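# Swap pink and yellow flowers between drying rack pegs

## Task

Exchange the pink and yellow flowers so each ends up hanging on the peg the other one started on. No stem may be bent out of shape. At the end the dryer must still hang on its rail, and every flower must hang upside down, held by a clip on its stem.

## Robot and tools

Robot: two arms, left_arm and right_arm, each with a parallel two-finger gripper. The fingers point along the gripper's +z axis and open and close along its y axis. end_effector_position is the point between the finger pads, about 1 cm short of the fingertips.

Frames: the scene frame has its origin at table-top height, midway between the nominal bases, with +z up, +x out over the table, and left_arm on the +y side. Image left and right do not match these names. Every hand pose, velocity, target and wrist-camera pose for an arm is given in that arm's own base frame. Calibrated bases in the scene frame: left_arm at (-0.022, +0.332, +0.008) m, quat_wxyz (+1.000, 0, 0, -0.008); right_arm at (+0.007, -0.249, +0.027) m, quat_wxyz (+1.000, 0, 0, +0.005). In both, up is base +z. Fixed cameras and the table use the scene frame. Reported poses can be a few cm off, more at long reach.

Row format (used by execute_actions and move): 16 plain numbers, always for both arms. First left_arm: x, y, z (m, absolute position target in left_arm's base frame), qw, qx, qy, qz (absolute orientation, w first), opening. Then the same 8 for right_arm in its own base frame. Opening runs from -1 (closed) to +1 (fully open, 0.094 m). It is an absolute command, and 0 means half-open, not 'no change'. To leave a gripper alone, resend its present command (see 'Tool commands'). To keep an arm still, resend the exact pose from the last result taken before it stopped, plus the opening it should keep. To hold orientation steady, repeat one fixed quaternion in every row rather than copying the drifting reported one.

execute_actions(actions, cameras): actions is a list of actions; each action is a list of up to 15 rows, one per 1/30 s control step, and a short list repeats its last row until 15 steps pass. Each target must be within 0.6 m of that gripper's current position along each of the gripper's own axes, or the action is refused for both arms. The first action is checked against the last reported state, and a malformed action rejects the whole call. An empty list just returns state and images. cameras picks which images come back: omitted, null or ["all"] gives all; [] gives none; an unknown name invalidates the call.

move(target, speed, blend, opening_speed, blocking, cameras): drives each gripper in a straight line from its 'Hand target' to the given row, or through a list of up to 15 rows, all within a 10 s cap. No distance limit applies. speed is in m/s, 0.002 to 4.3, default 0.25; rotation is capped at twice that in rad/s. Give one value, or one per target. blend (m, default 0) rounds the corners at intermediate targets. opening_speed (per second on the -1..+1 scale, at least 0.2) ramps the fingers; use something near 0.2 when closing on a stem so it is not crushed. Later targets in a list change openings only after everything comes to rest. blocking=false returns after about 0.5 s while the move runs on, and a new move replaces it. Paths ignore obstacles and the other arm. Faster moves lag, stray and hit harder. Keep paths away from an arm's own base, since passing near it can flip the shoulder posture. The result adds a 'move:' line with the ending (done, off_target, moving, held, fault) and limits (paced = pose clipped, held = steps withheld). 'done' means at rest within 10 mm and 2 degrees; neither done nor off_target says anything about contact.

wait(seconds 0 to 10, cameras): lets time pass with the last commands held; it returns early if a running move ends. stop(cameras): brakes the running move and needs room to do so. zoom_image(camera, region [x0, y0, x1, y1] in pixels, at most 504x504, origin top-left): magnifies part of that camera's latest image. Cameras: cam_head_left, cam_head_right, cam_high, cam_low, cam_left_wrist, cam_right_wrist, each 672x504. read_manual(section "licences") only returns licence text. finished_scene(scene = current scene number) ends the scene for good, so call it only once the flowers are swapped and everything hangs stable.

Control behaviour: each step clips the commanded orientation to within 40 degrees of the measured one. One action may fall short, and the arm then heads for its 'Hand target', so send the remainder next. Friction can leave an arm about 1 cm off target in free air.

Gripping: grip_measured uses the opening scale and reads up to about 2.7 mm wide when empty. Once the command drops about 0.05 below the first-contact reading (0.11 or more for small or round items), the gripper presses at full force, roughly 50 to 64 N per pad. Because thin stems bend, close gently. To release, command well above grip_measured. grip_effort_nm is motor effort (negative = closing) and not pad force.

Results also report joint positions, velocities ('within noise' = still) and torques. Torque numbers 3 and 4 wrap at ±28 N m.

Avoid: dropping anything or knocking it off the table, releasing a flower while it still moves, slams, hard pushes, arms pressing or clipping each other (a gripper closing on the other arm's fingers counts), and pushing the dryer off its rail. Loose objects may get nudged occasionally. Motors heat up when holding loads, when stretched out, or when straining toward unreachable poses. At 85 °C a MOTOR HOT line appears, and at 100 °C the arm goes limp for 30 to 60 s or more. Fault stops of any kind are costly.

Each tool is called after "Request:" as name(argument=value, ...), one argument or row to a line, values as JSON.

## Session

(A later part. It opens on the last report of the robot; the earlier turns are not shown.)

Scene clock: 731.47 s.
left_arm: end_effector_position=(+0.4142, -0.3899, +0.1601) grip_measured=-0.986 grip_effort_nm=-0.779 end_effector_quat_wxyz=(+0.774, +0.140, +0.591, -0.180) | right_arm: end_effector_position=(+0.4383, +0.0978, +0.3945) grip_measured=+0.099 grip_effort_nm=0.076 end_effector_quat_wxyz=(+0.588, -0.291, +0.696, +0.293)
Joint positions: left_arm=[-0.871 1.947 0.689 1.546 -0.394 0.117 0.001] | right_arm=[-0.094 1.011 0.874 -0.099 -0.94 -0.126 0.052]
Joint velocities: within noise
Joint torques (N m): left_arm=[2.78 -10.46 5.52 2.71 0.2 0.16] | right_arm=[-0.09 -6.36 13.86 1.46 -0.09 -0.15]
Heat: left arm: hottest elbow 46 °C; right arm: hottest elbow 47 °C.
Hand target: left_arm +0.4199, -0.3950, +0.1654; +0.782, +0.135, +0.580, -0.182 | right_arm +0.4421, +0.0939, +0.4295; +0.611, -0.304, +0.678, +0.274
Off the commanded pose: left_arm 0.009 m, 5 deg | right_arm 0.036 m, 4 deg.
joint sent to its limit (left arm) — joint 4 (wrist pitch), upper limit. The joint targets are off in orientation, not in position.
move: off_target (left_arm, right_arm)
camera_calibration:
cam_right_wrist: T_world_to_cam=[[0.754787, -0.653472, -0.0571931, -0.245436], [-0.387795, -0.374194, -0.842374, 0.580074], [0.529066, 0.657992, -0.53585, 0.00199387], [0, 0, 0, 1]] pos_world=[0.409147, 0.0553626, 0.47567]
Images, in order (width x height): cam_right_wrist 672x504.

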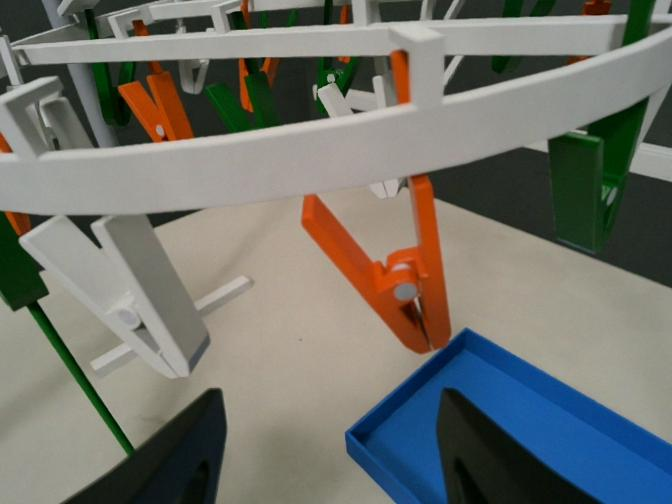

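Request:
move(
  target=[
    [0.42,-0.395,0.165,0.7981,0.1295,0.5588,-0.1850,-1.0,0.446,0.095,0.460,0.6102,-0.3047,0.6777,0.2743,0.1],
  ],
  speed=0.1,
  cameras=["cam_right_wrist"],
)

Scene clock: 735.83 s.
left_arm: end_effector_position=(+0.4142, -0.3899, +0.1601) grip_measured=-0.986 grip_effort_nm=-0.779 end_effector_quat_wxyz=(+0.774, +0.140, +0.591, -0.180) | right_arm: end_effector_position=(+0.4407, +0.0973, +0.4277) grip_measured=+0.099 grip_effort_nm=0.071 end_effector_quat_wxyz=(+0.591, -0.293, +0.693, +0.290)
Joint positions: left_arm=[-0.871 1.947 0.689 1.546 -0.394 0.117 0.001] | right_arm=[-0.094 1.007 0.956 -0.176 -0.937 -0.127 0.052]
Joint velocities: within noise
Joint torques (N m): left_arm=[2.78 -10.46 5.53 2.7 0.19 0.16] | right_arm=[0.38 -5.89 13.86 1.54 -0.09 -0.11]
Heat: left arm: hottest elbow 46 °C; right arm: hottest elbow 49 °C.
Hand target: left_arm +0.4199, -0.3950, +0.1654; +0.782, +0.135, +0.580, -0.182 | right_arm +0.4442, +0.0949, +0.4594; +0.611, -0.304, +0.678, +0.274
Off the commanded pose: left_arm 0.009 m, 5 deg | right_arm 0.033 m, 4 deg.
joint sent to its limit (left arm) — joint 4 (wrist pitch), upper limit. The joint targets are off in orientation, not in position.
move: off_target (left_arm, right_arm)
camera_calibration:
cam_right_wrist: T_world_to_cam=[[0.753689, -0.655434, -0.048577, -0.248702], [-0.380648, -0.375066, -0.845241, 0.606924], [0.53578, 0.655539, -0.532173, 0.0145974], [0, 0, 0, 1]] pos_world=[0.410648, 0.0550591, 0.508684]
Images, in order (width x height): cam_right_wrist 672x504.

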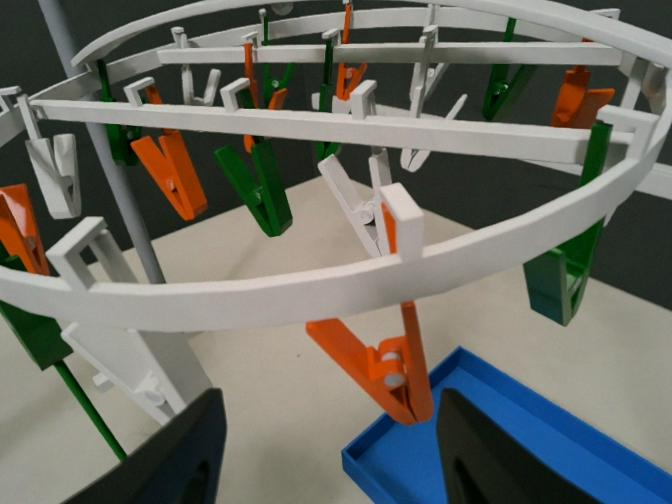

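Request:
move(
  target=[
    [0.42,-0.395,0.165,0.7981,0.1295,0.5588,-0.1850,-1.0,0.446,0.095,0.447,0.6102,-0.3047,0.6777,0.2743,0.1],
    [0.42,-0.395,0.165,0.7981,0.1295,0.5588,-0.1850,-1.0,0.474,0.125,0.449,0.6102,-0.3047,0.6777,0.2743,0.1],
  ],
  speed=0.05,
  cameras=["cam_right_wrist"],
)

Scene clock: 740.03 s.
left_arm: end_effector_position=(+0.4142, -0.3899, +0.1601) grip_measured=-0.986 grip_effort_nm=-0.779 end_effector_quat_wxyz=(+0.774, +0.140, +0.591, -0.180) | right_arm: end_effector_position=(+0.4640, +0.1204, +0.4166) grip_measured=+0.099 grip_effort_nm=0.071 end_effector_quat_wxyz=(+0.591, -0.296, +0.696, +0.280)
Joint positions: left_arm=[-0.871 1.947 0.689 1.546 -0.394 0.117 0.001] | right_arm=[-0.018 1.067 0.97 -0.124 -0.849 -0.127 0.052]
Joint velocities: within noise
Joint torques (N m): left_arm=[2.78 -10.52 5.53 2.73 0.2 0.16] | right_arm=[1.32 -5.95 14 2.44 -0.05 0.1]
Heat: left arm: hottest elbow 45 °C; right arm: hottest elbow 49 °C.
Hand target: left_arm +0.4199, -0.3950, +0.1654; +0.782, +0.135, +0.580, -0.182 | right_arm +0.4717, +0.1245, +0.4483; +0.610, -0.305, +0.678, +0.275
Off the commanded pose: left_arm 0.009 m, 5 deg | right_arm 0.034 m, 3 deg.
joint sent to its limit (left arm) — joint 4 (wrist pitch), upper limit. The joint targets are off in orientation, not in position.
move: off_target (left_arm, right_arm)
camera_calibration:
cam_right_wrist: T_world_to_cam=[[0.747541, -0.663443, -0.0320365, -0.25466], [-0.380427, -0.388116, -0.839429, 0.614169], [0.544479, 0.639695, -0.542524, -0.0167697], [0, 0, 0, 1]] pos_world=[0.433146, 0.0801439, 0.498295]
Images, in order (width x height): cam_right_wrist 672x504.

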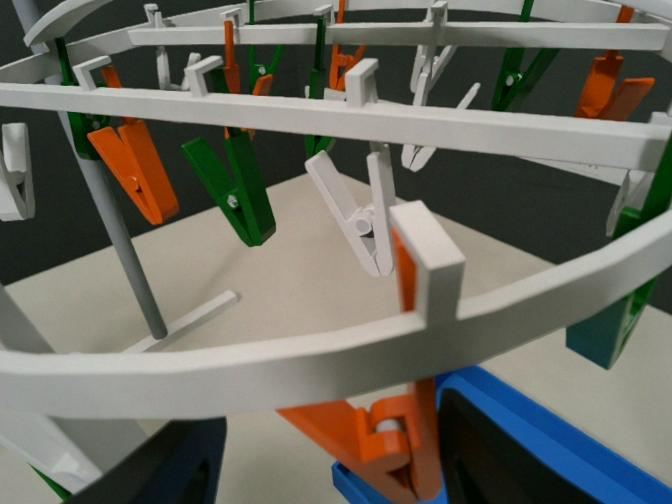

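Request:
move(
  target=[0.42,-0.395,0.165,0.7981,0.1295,0.5588,-0.1850,-1.0,0.485,0.128,0.449,0.6102,-0.3047,0.6777,0.2743,0.1],
  speed=0.04,
  cameras=["cam_right_wrist"],
)

Request:
zoom_image(
  camera="cam_right_wrist",
  region=[200, 300, 470, 504],
)

Scene clock: 756.50 s.
left_arm: end_effector_position=(+0.4142, -0.3899, +0.1601) grip_measured=-0.986 grip_effort_nm=-0.779 end_effector_quat_wxyz=(+0.774, +0.140, +0.591, -0.180) | right_arm: end_effector_position=(+0.4748, +0.1229, +0.4162) grip_measured=+0.099 grip_effort_nm=0.071 end_effector_quat_wxyz=(+0.591, -0.296, +0.697, +0.279)
Joint positions: left_arm=[-0.871 1.947 0.689 1.546 -0.394 0.117 0.001] | right_arm=[-0.01 1.097 0.99 -0.113 -0.841 -0.127 0.052]
Joint velocities: within noise
Joint torques (N m): left_arm=[2.73 -10.46 5.53 2.73 0.19 0.16] | right_arm=[1.38 -6.59 14 2.44 -0.07 0.13]
Heat: left arm: hottest elbow 45 °C; right arm: hottest elbow 55 °C.
Hand target: left_arm +0.4199, -0.3950, +0.1654; +0.782, +0.135, +0.580, -0.182 | right_arm +0.4826, +0.1275, +0.4482; +0.610, -0.305, +0.678, +0.275
Off the commanded pose: left_arm 0.009 m, 5 deg | right_arm 0.035 m, 3 deg.
joint sent to its limit (left arm) — joint 4 (wrist pitch), upper limit. The joint targets are off in orientation, not in position.
move: off_target (left_arm, right_arm)
camera_calibration:
cam_right_wrist: T_world_to_cam=[[0.747135, -0.663968, -0.030598, -0.261439], [-0.380361, -0.389346, -0.838889, 0.618717], [0.545082, 0.638402, -0.543442, -0.0241781], [0, 0, 0, 1]] pos_world=[0.443846, 0.0827429, 0.497896]
Images, in order (width x height): cam_right_wrist 672x504.

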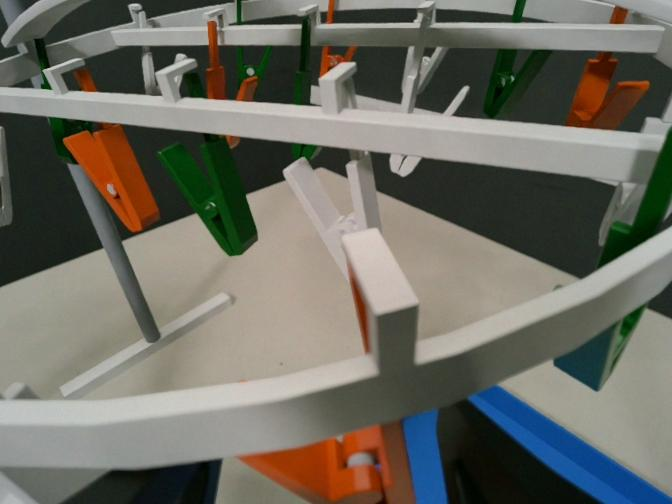

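Scaled by 1.867 from the camera's 672x504 image, which has a finer 960x720 frame.

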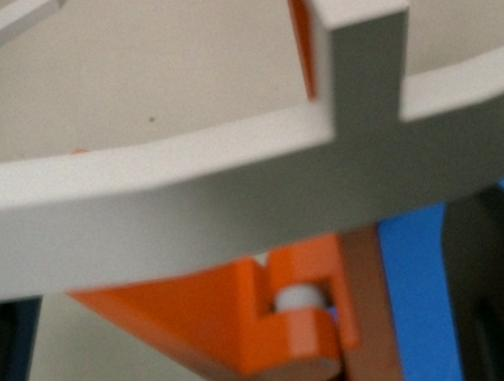

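Request:
move(
  target=[0.42,-0.395,0.165,0.7981,0.1295,0.5588,-0.1850,-1.0,0.485,0.128,0.449,0.6102,-0.3047,0.6777,0.2743,-0.65],
  opening_speed=0.3,
  cameras=["cam_right_wrist"],
)

Request:
zoom_image(
  camera="cam_right_wrist",
  region=[200, 300, 470, 504],
)

Scene clock: 761.10 s.
left_arm: end_effector_position=(+0.4142, -0.3899, +0.1601) grip_measured=-0.986 grip_effort_nm=-0.774 end_effector_quat_wxyz=(+0.774, +0.140, +0.591, -0.180) | right_arm: end_effector_position=(+0.4749, +0.1228, +0.4163) grip_measured=-0.572 grip_effort_nm=-1.009 end_effector_quat_wxyz=(+0.591, -0.296, +0.697, +0.279)
Joint positions: left_arm=[-0.871 1.947 0.689 1.546 -0.394 0.117 0.001] | right_arm=[-0.01 1.097 0.99 -0.113 -0.84 -0.127 0.02]
Joint velocities: within noise
Joint torques (N m): left_arm=[2.78 -10.52 5.53 2.7 0.19 0.16] | right_arm=[1.38 -6.3 13.97 2.45 -0.1 0.12]
Heat: left arm: hottest elbow 45 °C; right arm: hottest elbow 54 °C.
Hand target: left_arm +0.4199, -0.3950, +0.1654; +0.782, +0.135, +0.580, -0.182 | right_arm +0.4827, +0.1274, +0.4483; +0.610, -0.305, +0.678, +0.274
Off the commanded pose: left_arm 0.009 m, 5 deg | right_arm 0.035 m, 3 deg.
joint sent to its limit (left arm) — joint 4 (wrist pitch), upper limit. The joint targets are off in orientation, not in position.
move: off_target (left_arm, right_arm)
camera_calibration:
cam_right_wrist: T_world_to_cam=[[0.746685, -0.664507, -0.0298534, -0.261704], [-0.379963, -0.389255, -0.839112, 0.618727], [0.545975, 0.637895, -0.543139, -0.0246183], [0, 0, 0, 1]] pos_world=[0.443945, 0.0826419, 0.497997]
Images, in order (width x height): cam_right_wrist 672x504.

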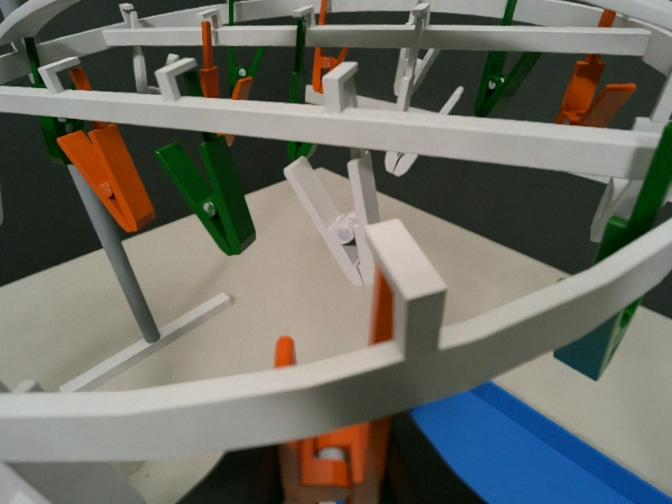

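Scaled by 1.867 from the camera's 672x504 image, which has a finer 960x720 frame.

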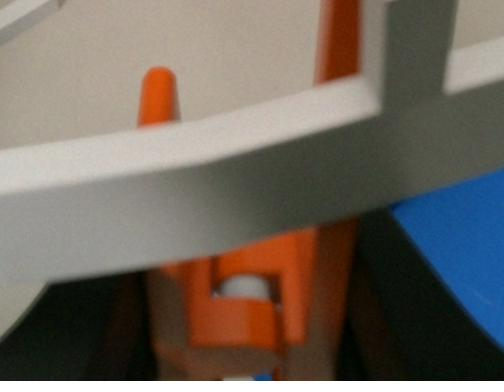

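Request:
move(
  target=[0.47,-0.415,0.175,0.8216,0.1213,0.5234,-0.1904,-1.0,0.485,0.128,0.449,0.6102,-0.3047,0.6777,0.2743,-0.65],
  speed=0.06,
)

Request:
zoom_image(
  camera="cam_right_wrist",
  region=[200, 300, 470, 504],
)

Scene clock: 767.00 s.
left_arm: end_effector_position=(+0.4607, -0.4135, +0.1700) grip_measured=-0.986 grip_effort_nm=-0.769 end_effector_quat_wxyz=(+0.795, +0.135, +0.560, -0.190) | right_arm: end_effector_position=(+0.4749, +0.1228, +0.4163) grip_measured=-0.573 grip_effort_nm=-1.033 end_effector_quat_wxyz=(+0.591, -0.296, +0.697, +0.279)
Joint positions: left_arm=[-0.82 2.03 0.847 1.546 -0.328 0.125 0.001] | right_arm=[-0.01 1.097 0.99 -0.113 -0.84 -0.127 0.02]
Joint velocities: within noise
Joint torques (N m): left_arm=[3.49 -11.75 6.3 2.66 0.22 0.18] | right_arm=[1.26 -6.77 13.98 2.47 -0.09 0.13]
Heat: left arm: hottest elbow 45 °C; right arm: hottest elbow 54 °C.
Hand target: left_arm +0.4699, -0.4149, +0.1754; +0.805, +0.129, +0.548, -0.188 | right_arm +0.4826, +0.1274, +0.4483; +0.610, -0.305, +0.678, +0.274
Off the commanded pose: left_arm 0.011 m, 5 deg | right_arm 0.035 m, 3 deg.
joint sent to its limit (left arm) — joint 4 (wrist pitch), upper limit. The joint targets are off in orientation, not in position.
move: off_target (left_arm, right_arm)
camera_calibration:
cam_left_wrist: T_world_to_cam=[[-0.444196, -0.895824, -0.0137776, -0.163528], [-0.0759007, 0.0529493, -0.995709, 0.264763], [0.892709, -0.441244, -0.0915135, -0.487729], [0, 0, 0, 1]] pos_world=[0.382858, -0.375718, 0.21674]
cam_right_wrist: T_world_to_cam=[[0.746685, -0.664507, -0.0298534, -0.261704], [-0.379963, -0.389255, -0.839112, 0.618727], [0.545975, 0.637895, -0.543139, -0.0246183], [0, 0, 0, 1]] pos_world=[0.443945, 0.0826419, 0.497997]

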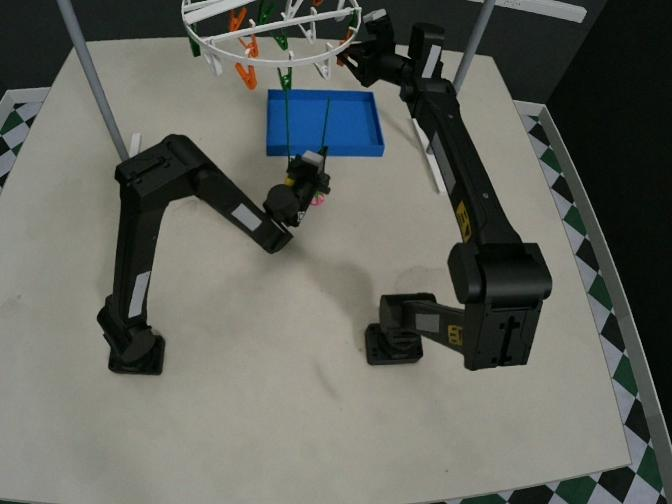

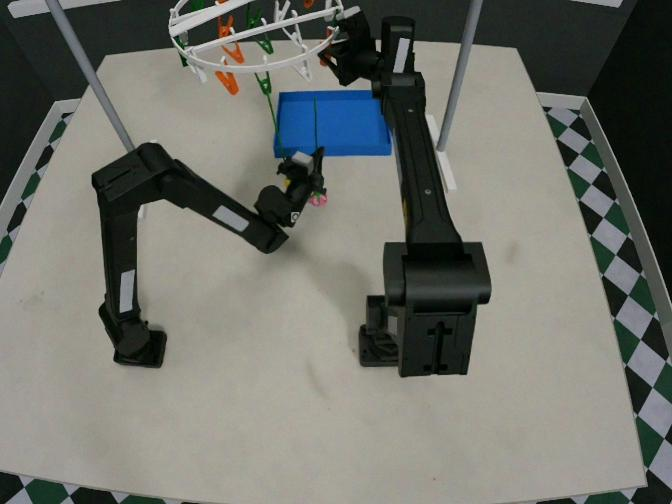

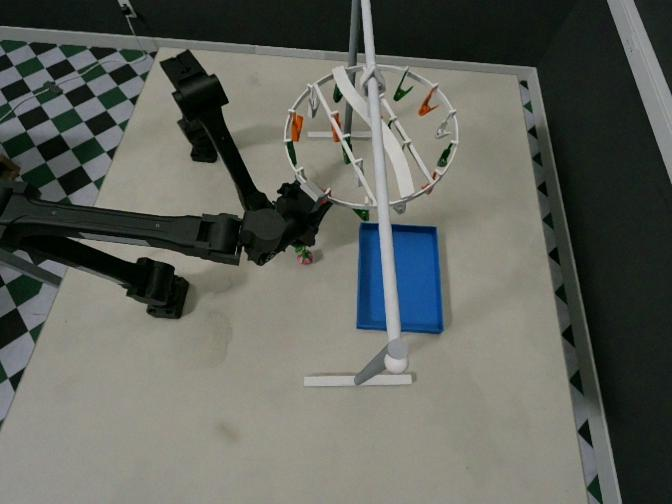

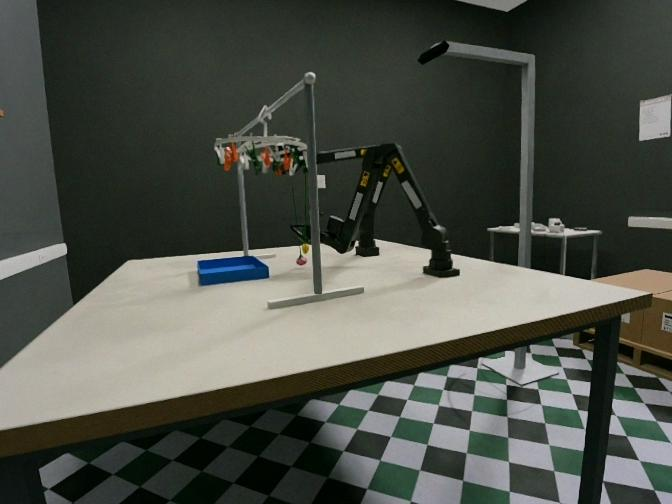

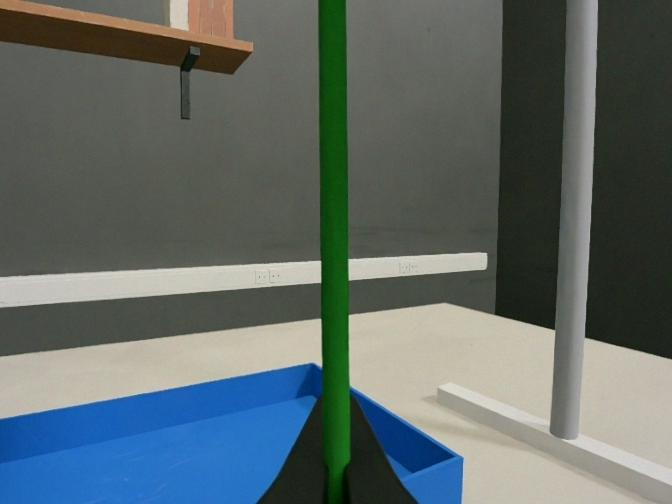

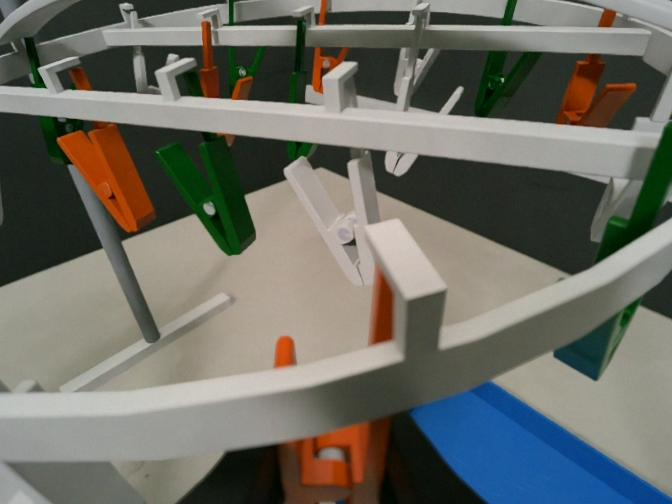

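Scaled by 1.867 from the camera's 672x504 image, which has a finer 960x720 frame.

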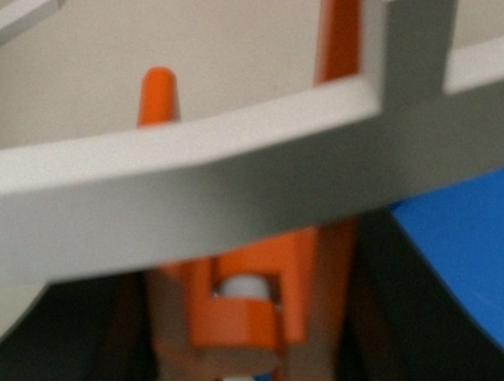

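Request:
move(
  target=[0.50,-0.43,0.185,0.8216,0.1213,0.5234,-0.1904,-1.0,0.485,0.128,0.449,0.6102,-0.3047,0.6777,0.2743,-0.65],
  speed=0.06,
)

Request:
zoom_image(
  camera="cam_right_wrist",
  region=[250, 380, 420, 504],
)

Request:
zoom_image(
  camera="cam_head_left",
  region=[260, 0, 440, 200],
)

Request:
zoom_image(
  camera="cam_low",
  region=[200, 80, 380, 290],
)

Request:
zoom_image(
  camera="cam_high",
  region=[250, 150, 420, 290],
)

Scene clock: 771.40 s.
left_arm: end_effector_position=(+0.4904, -0.4287, +0.1792) grip_measured=-0.986 grip_effort_nm=-0.779 end_effector_quat_wxyz=(+0.811, +0.128, +0.537, -0.193) | right_arm: end_effector_position=(+0.4749, +0.1228, +0.4163) grip_measured=-0.573 grip_effort_nm=-1.028 end_effector_quat_wxyz=(+0.591, -0.296, +0.697, +0.279)
Joint positions: left_arm=[-0.796 2.085 0.96 1.546 -0.302 0.133 0.001] | right_arm=[-0.01 1.097 0.99 -0.113 -0.84 -0.127 0.02]
Joint velocities: within noise
Joint torques (N m): left_arm=[3.08 -12.92 6.76 2.61 0.21 0.17] | right_arm=[1.44 -6.65 14.04 2.43 -0.09 0.11]
Heat: left arm: hottest elbow 45 °C; right arm: hottest elbow 54 °C.
Hand target: left_arm +0.4997, -0.4296, +0.1850; +0.821, +0.121, +0.524, -0.190 | right_arm +0.4826, +0.1274, +0.4483; +0.610, -0.305, +0.678, +0.274
Off the commanded pose: left_arm 0.011 m, 2 deg | right_arm 0.035 m, 3 deg.
joint sent to its limit (left arm) — joint 4 (wrist pitch), upper limit. The joint targets still meet the commanded pose.
move: off_target (left_arm, right_arm)
camera_calibration:
cam_left_wrist: T_world_to_cam=[[-0.440966, -0.89745, -0.0114821, -0.166537], [-0.0251509, 0.0251441, -0.999367, 0.240919], [0.897171, -0.440398, -0.0336594, -0.532308], [0, 0, 0, 1]] pos_world=[0.410194, -0.389944, 0.220937]
cam_right_wrist: T_world_to_cam=[[0.746685, -0.664507, -0.0298534, -0.261704], [-0.379963, -0.389255, -0.839112, 0.618727], [0.545975, 0.637895, -0.543139, -0.0246183], [0, 0, 0, 1]] pos_world=[0.443945, 0.0826419, 0.497997]

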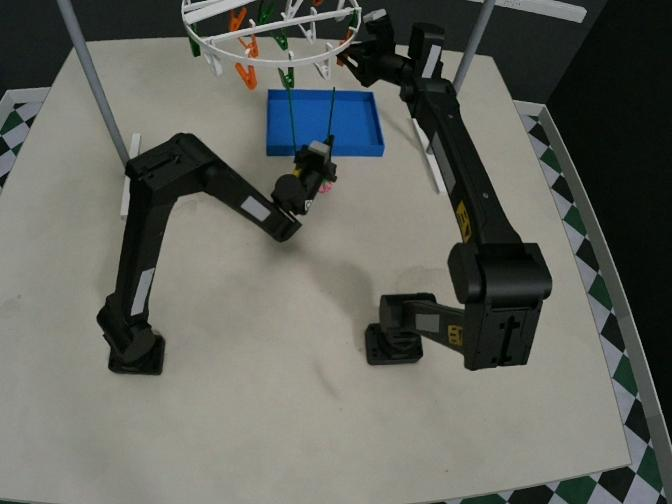

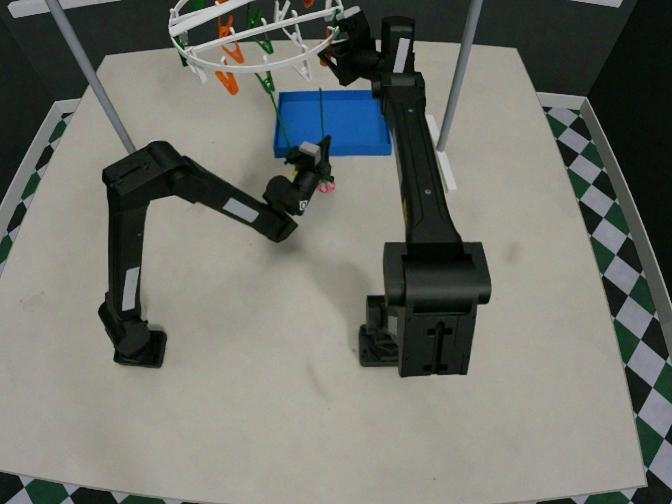

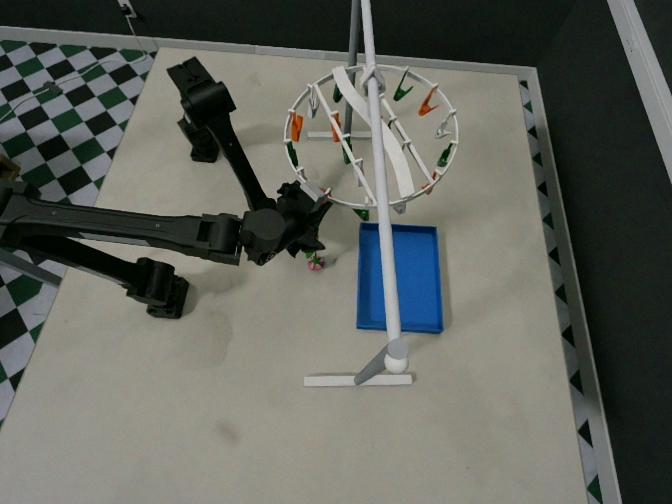

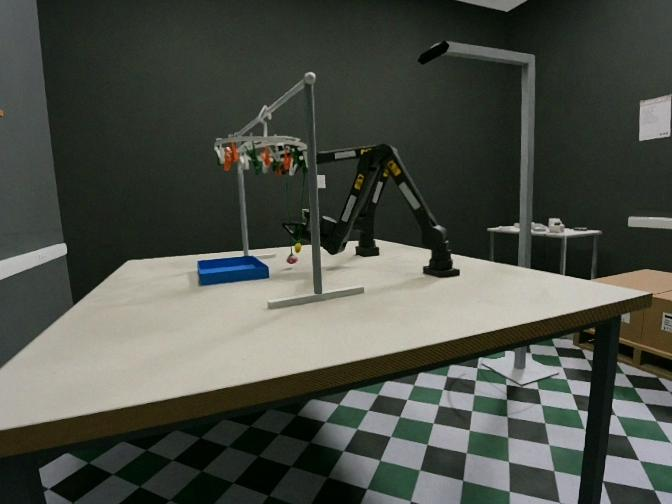

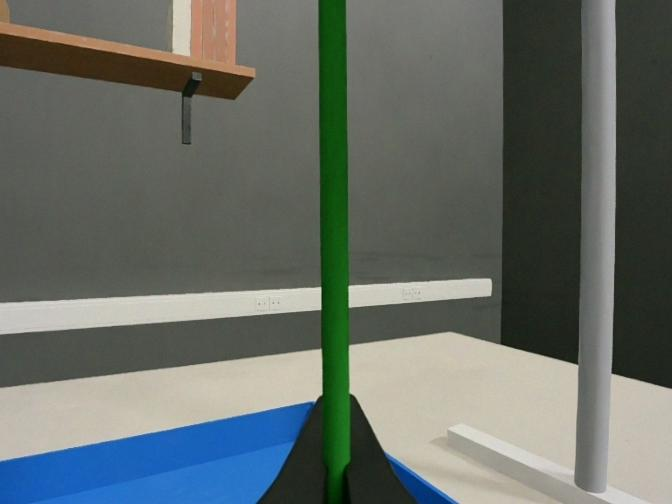

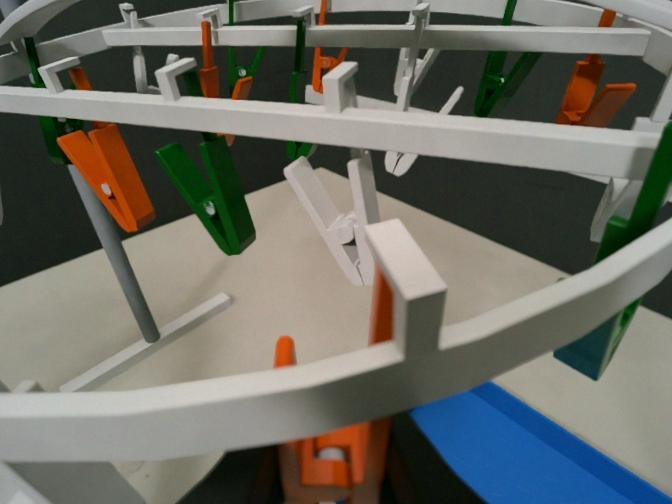

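Scaled by 2.965 from the camera's 672x504 image, which has a finer 960x720 frame.

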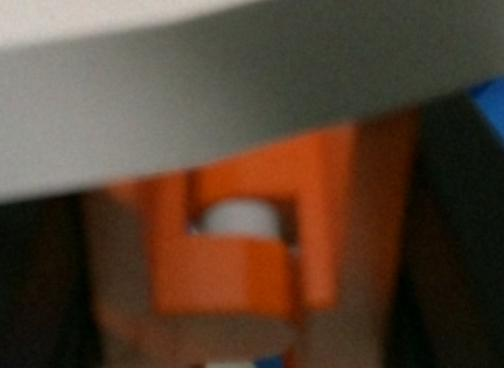

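Scaled by 2.520 from the camera's 672x504 image, which has a finer 960x720 frame.

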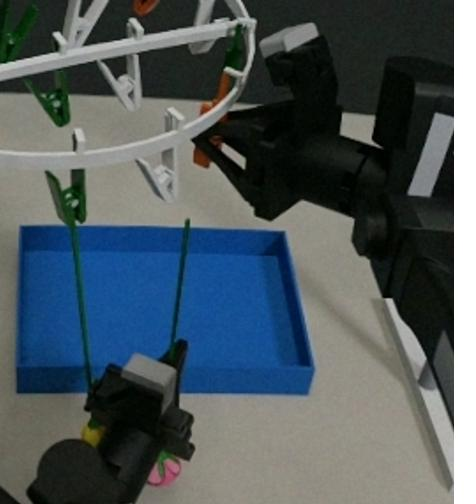

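Scaled by 2.400 from the camera's 672x504 image, which has a finer 960x720 frame.

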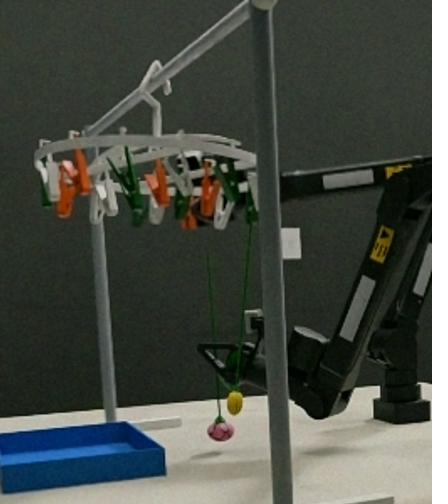

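Scaled by 2.965 from the camera's 672x504 image, which has a finer 960x720 frame.

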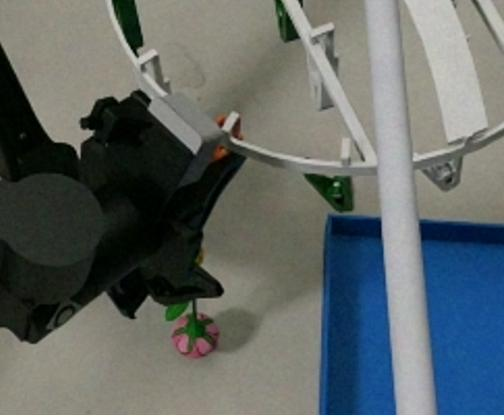

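Request:
zoom_image(
  camera="cam_low",
  region=[250, 130, 320, 200],
)

Request:
zoom_image(
  camera="cam_head_left",
  region=[300, 30, 370, 110],
)

Request:
zoom_image(
  camera="cam_head_right",
  region=[280, 30, 370, 120],
)

Scaled by 7.200 from the camera's 672x504 image, which has a finer 960x720 frame.

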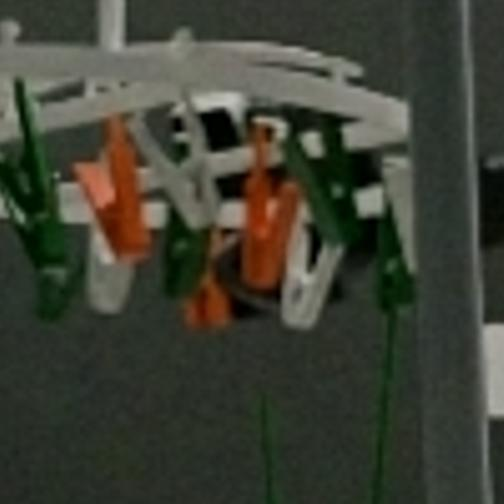

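Scaled by 6.300 from the camera's 672x504 image, which has a finer 960x720 frame.

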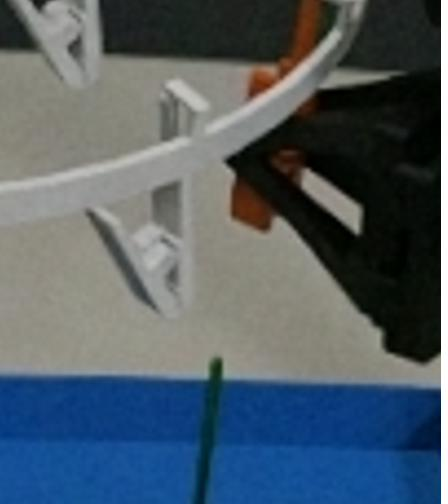

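Scaled by 5.600 from the camera's 672x504 image, which has a finer 960x720 frame.

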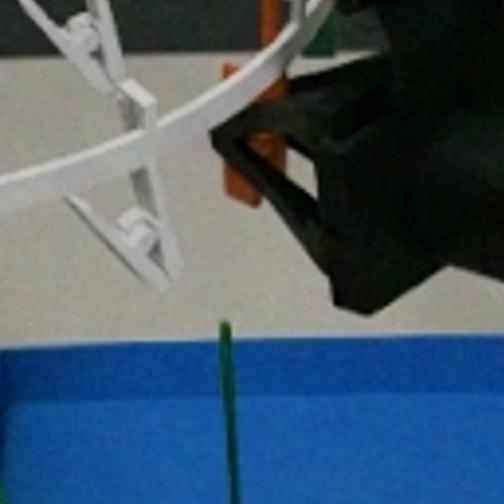

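Request:
move(
  target=[0.526,-0.439,0.211,0.8216,0.1213,0.5234,-0.1904,-1.0,0.485,0.128,0.449,0.6102,-0.3047,0.6777,0.2743,-0.65],
  speed=0.05,
  cameras=["cam_head_left","cam_head_right","cam_low","cam_right_wrist"],
)

Request:
zoom_image(
  camera="cam_right_wrist",
  region=[250, 380, 420, 504],
)

Request:
zoom_image(
  camera="cam_low",
  region=[250, 130, 320, 200],
)

Request:
zoom_image(
  camera="cam_head_left",
  region=[300, 30, 370, 110],
)

Request:
zoom_image(
  camera="cam_head_right",
  region=[280, 30, 370, 120],
)

Scene clock: 788.20 s.
left_arm: end_effector_position=(+0.5148, -0.4368, +0.1901) grip_measured=-0.986 grip_effort_nm=-0.774 end_effector_quat_wxyz=(+0.812, +0.131, +0.537, -0.188) | right_arm: end_effector_position=(+0.4749, +0.1228, +0.4163) grip_measured=-0.573 grip_effort_nm=-1.028 end_effector_quat_wxyz=(+0.591, -0.296, +0.697, +0.279)
Joint positions: left_arm=[-0.774 2.085 1.027 1.474 -0.281 0.134 0.001] | right_arm=[-0.01 1.097 0.99 -0.113 -0.84 -0.127 0.02]
Joint velocities: within noise
Joint torques (N m): left_arm=[3.25 -15.68 7.47 1.35 0.21 0.06] | right_arm=[1.49 -6.53 13.98 2.45 -0.11 0.12]
Heat: left arm: hottest elbow 46 °C; right arm: hottest elbow 53 °C.
Hand target: left_arm +0.5251, -0.4382, +0.2112; +0.822, +0.121, +0.523, -0.190 | right_arm +0.4826, +0.1274, +0.4483; +0.610, -0.305, +0.678, +0.274
Off the commanded pose: left_arm 0.024 m, 2 deg | right_arm 0.035 m, 3 deg.
move: off_target (left_arm, right_arm)
camera_calibration:
cam_right_wrist: T_world_to_cam=[[0.746685, -0.664507, -0.0298534, -0.261704], [-0.379963, -0.389255, -0.839112, 0.618727], [0.545975, 0.637895, -0.543139, -0.0246183], [0, 0, 0, 1]] pos_world=[0.443945, 0.0826419, 0.497997]
Images, in order (width x height): cam_head_left 672x504, cam_head_right 672x504, cam_low 672x504, cam_right_wrist 672x504.

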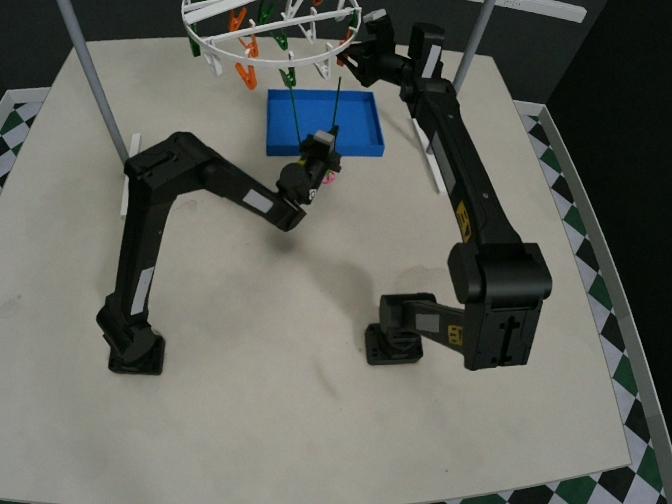

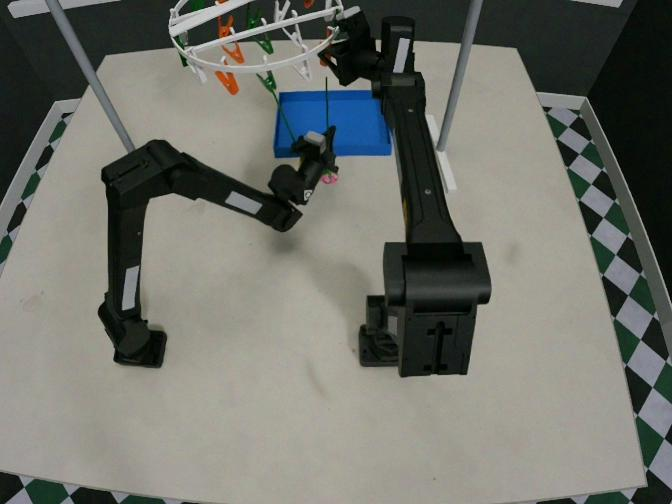

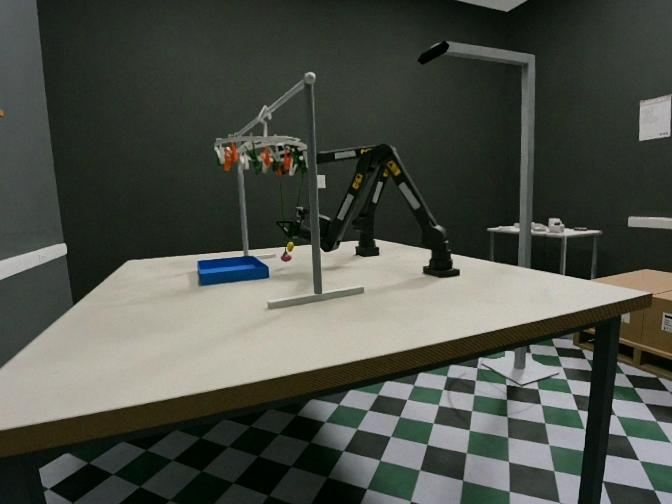

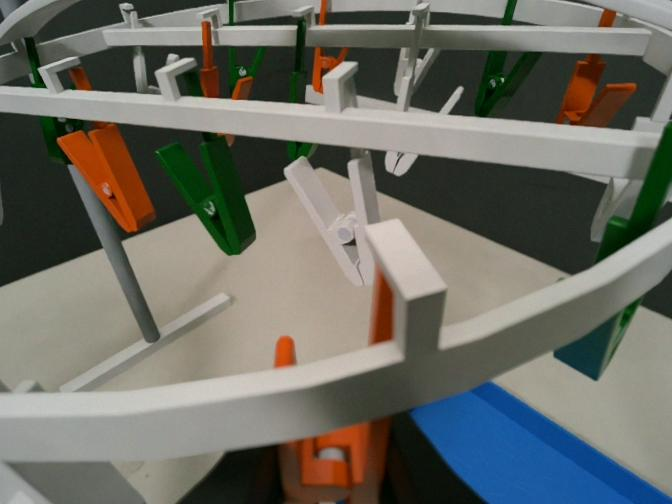

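Scaled by 2.965 from the camera's 672x504 image, which has a finer 960x720 frame.

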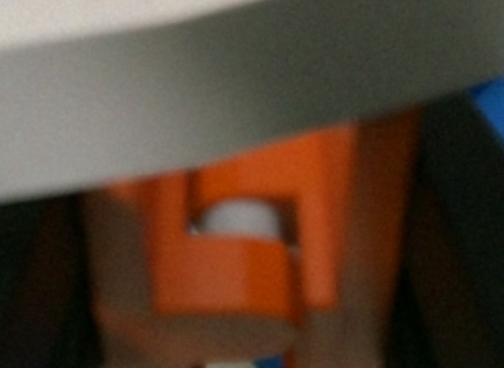

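Scaled by 7.200 from the camera's 672x504 image, which has a finer 960x720 frame.

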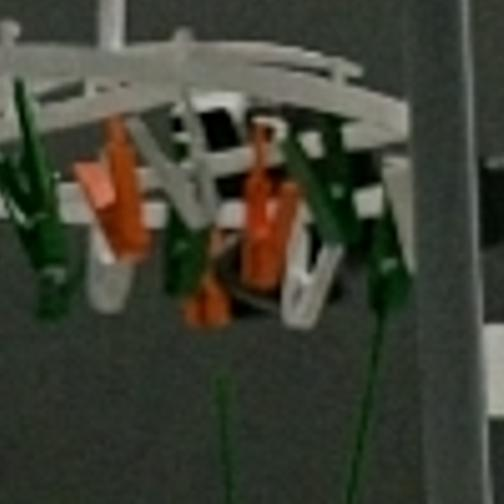

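Scaled by 6.300 from the camera's 672x504 image, which has a finer 960x720 frame.

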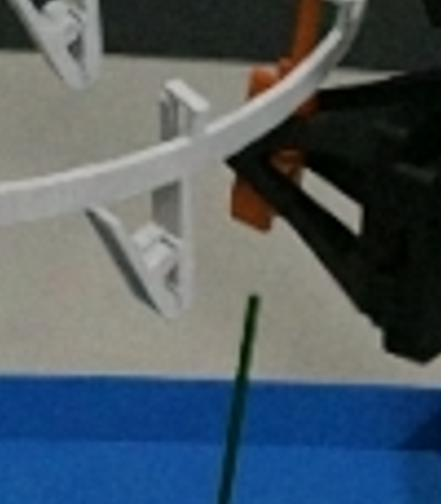

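Scaled by 5.600 from the camera's 672x504 image, which has a finer 960x720 frame.

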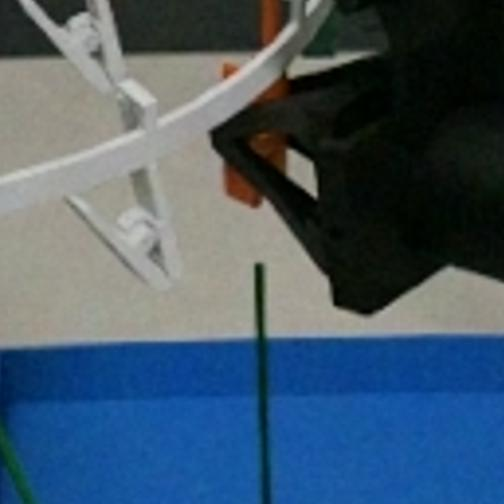

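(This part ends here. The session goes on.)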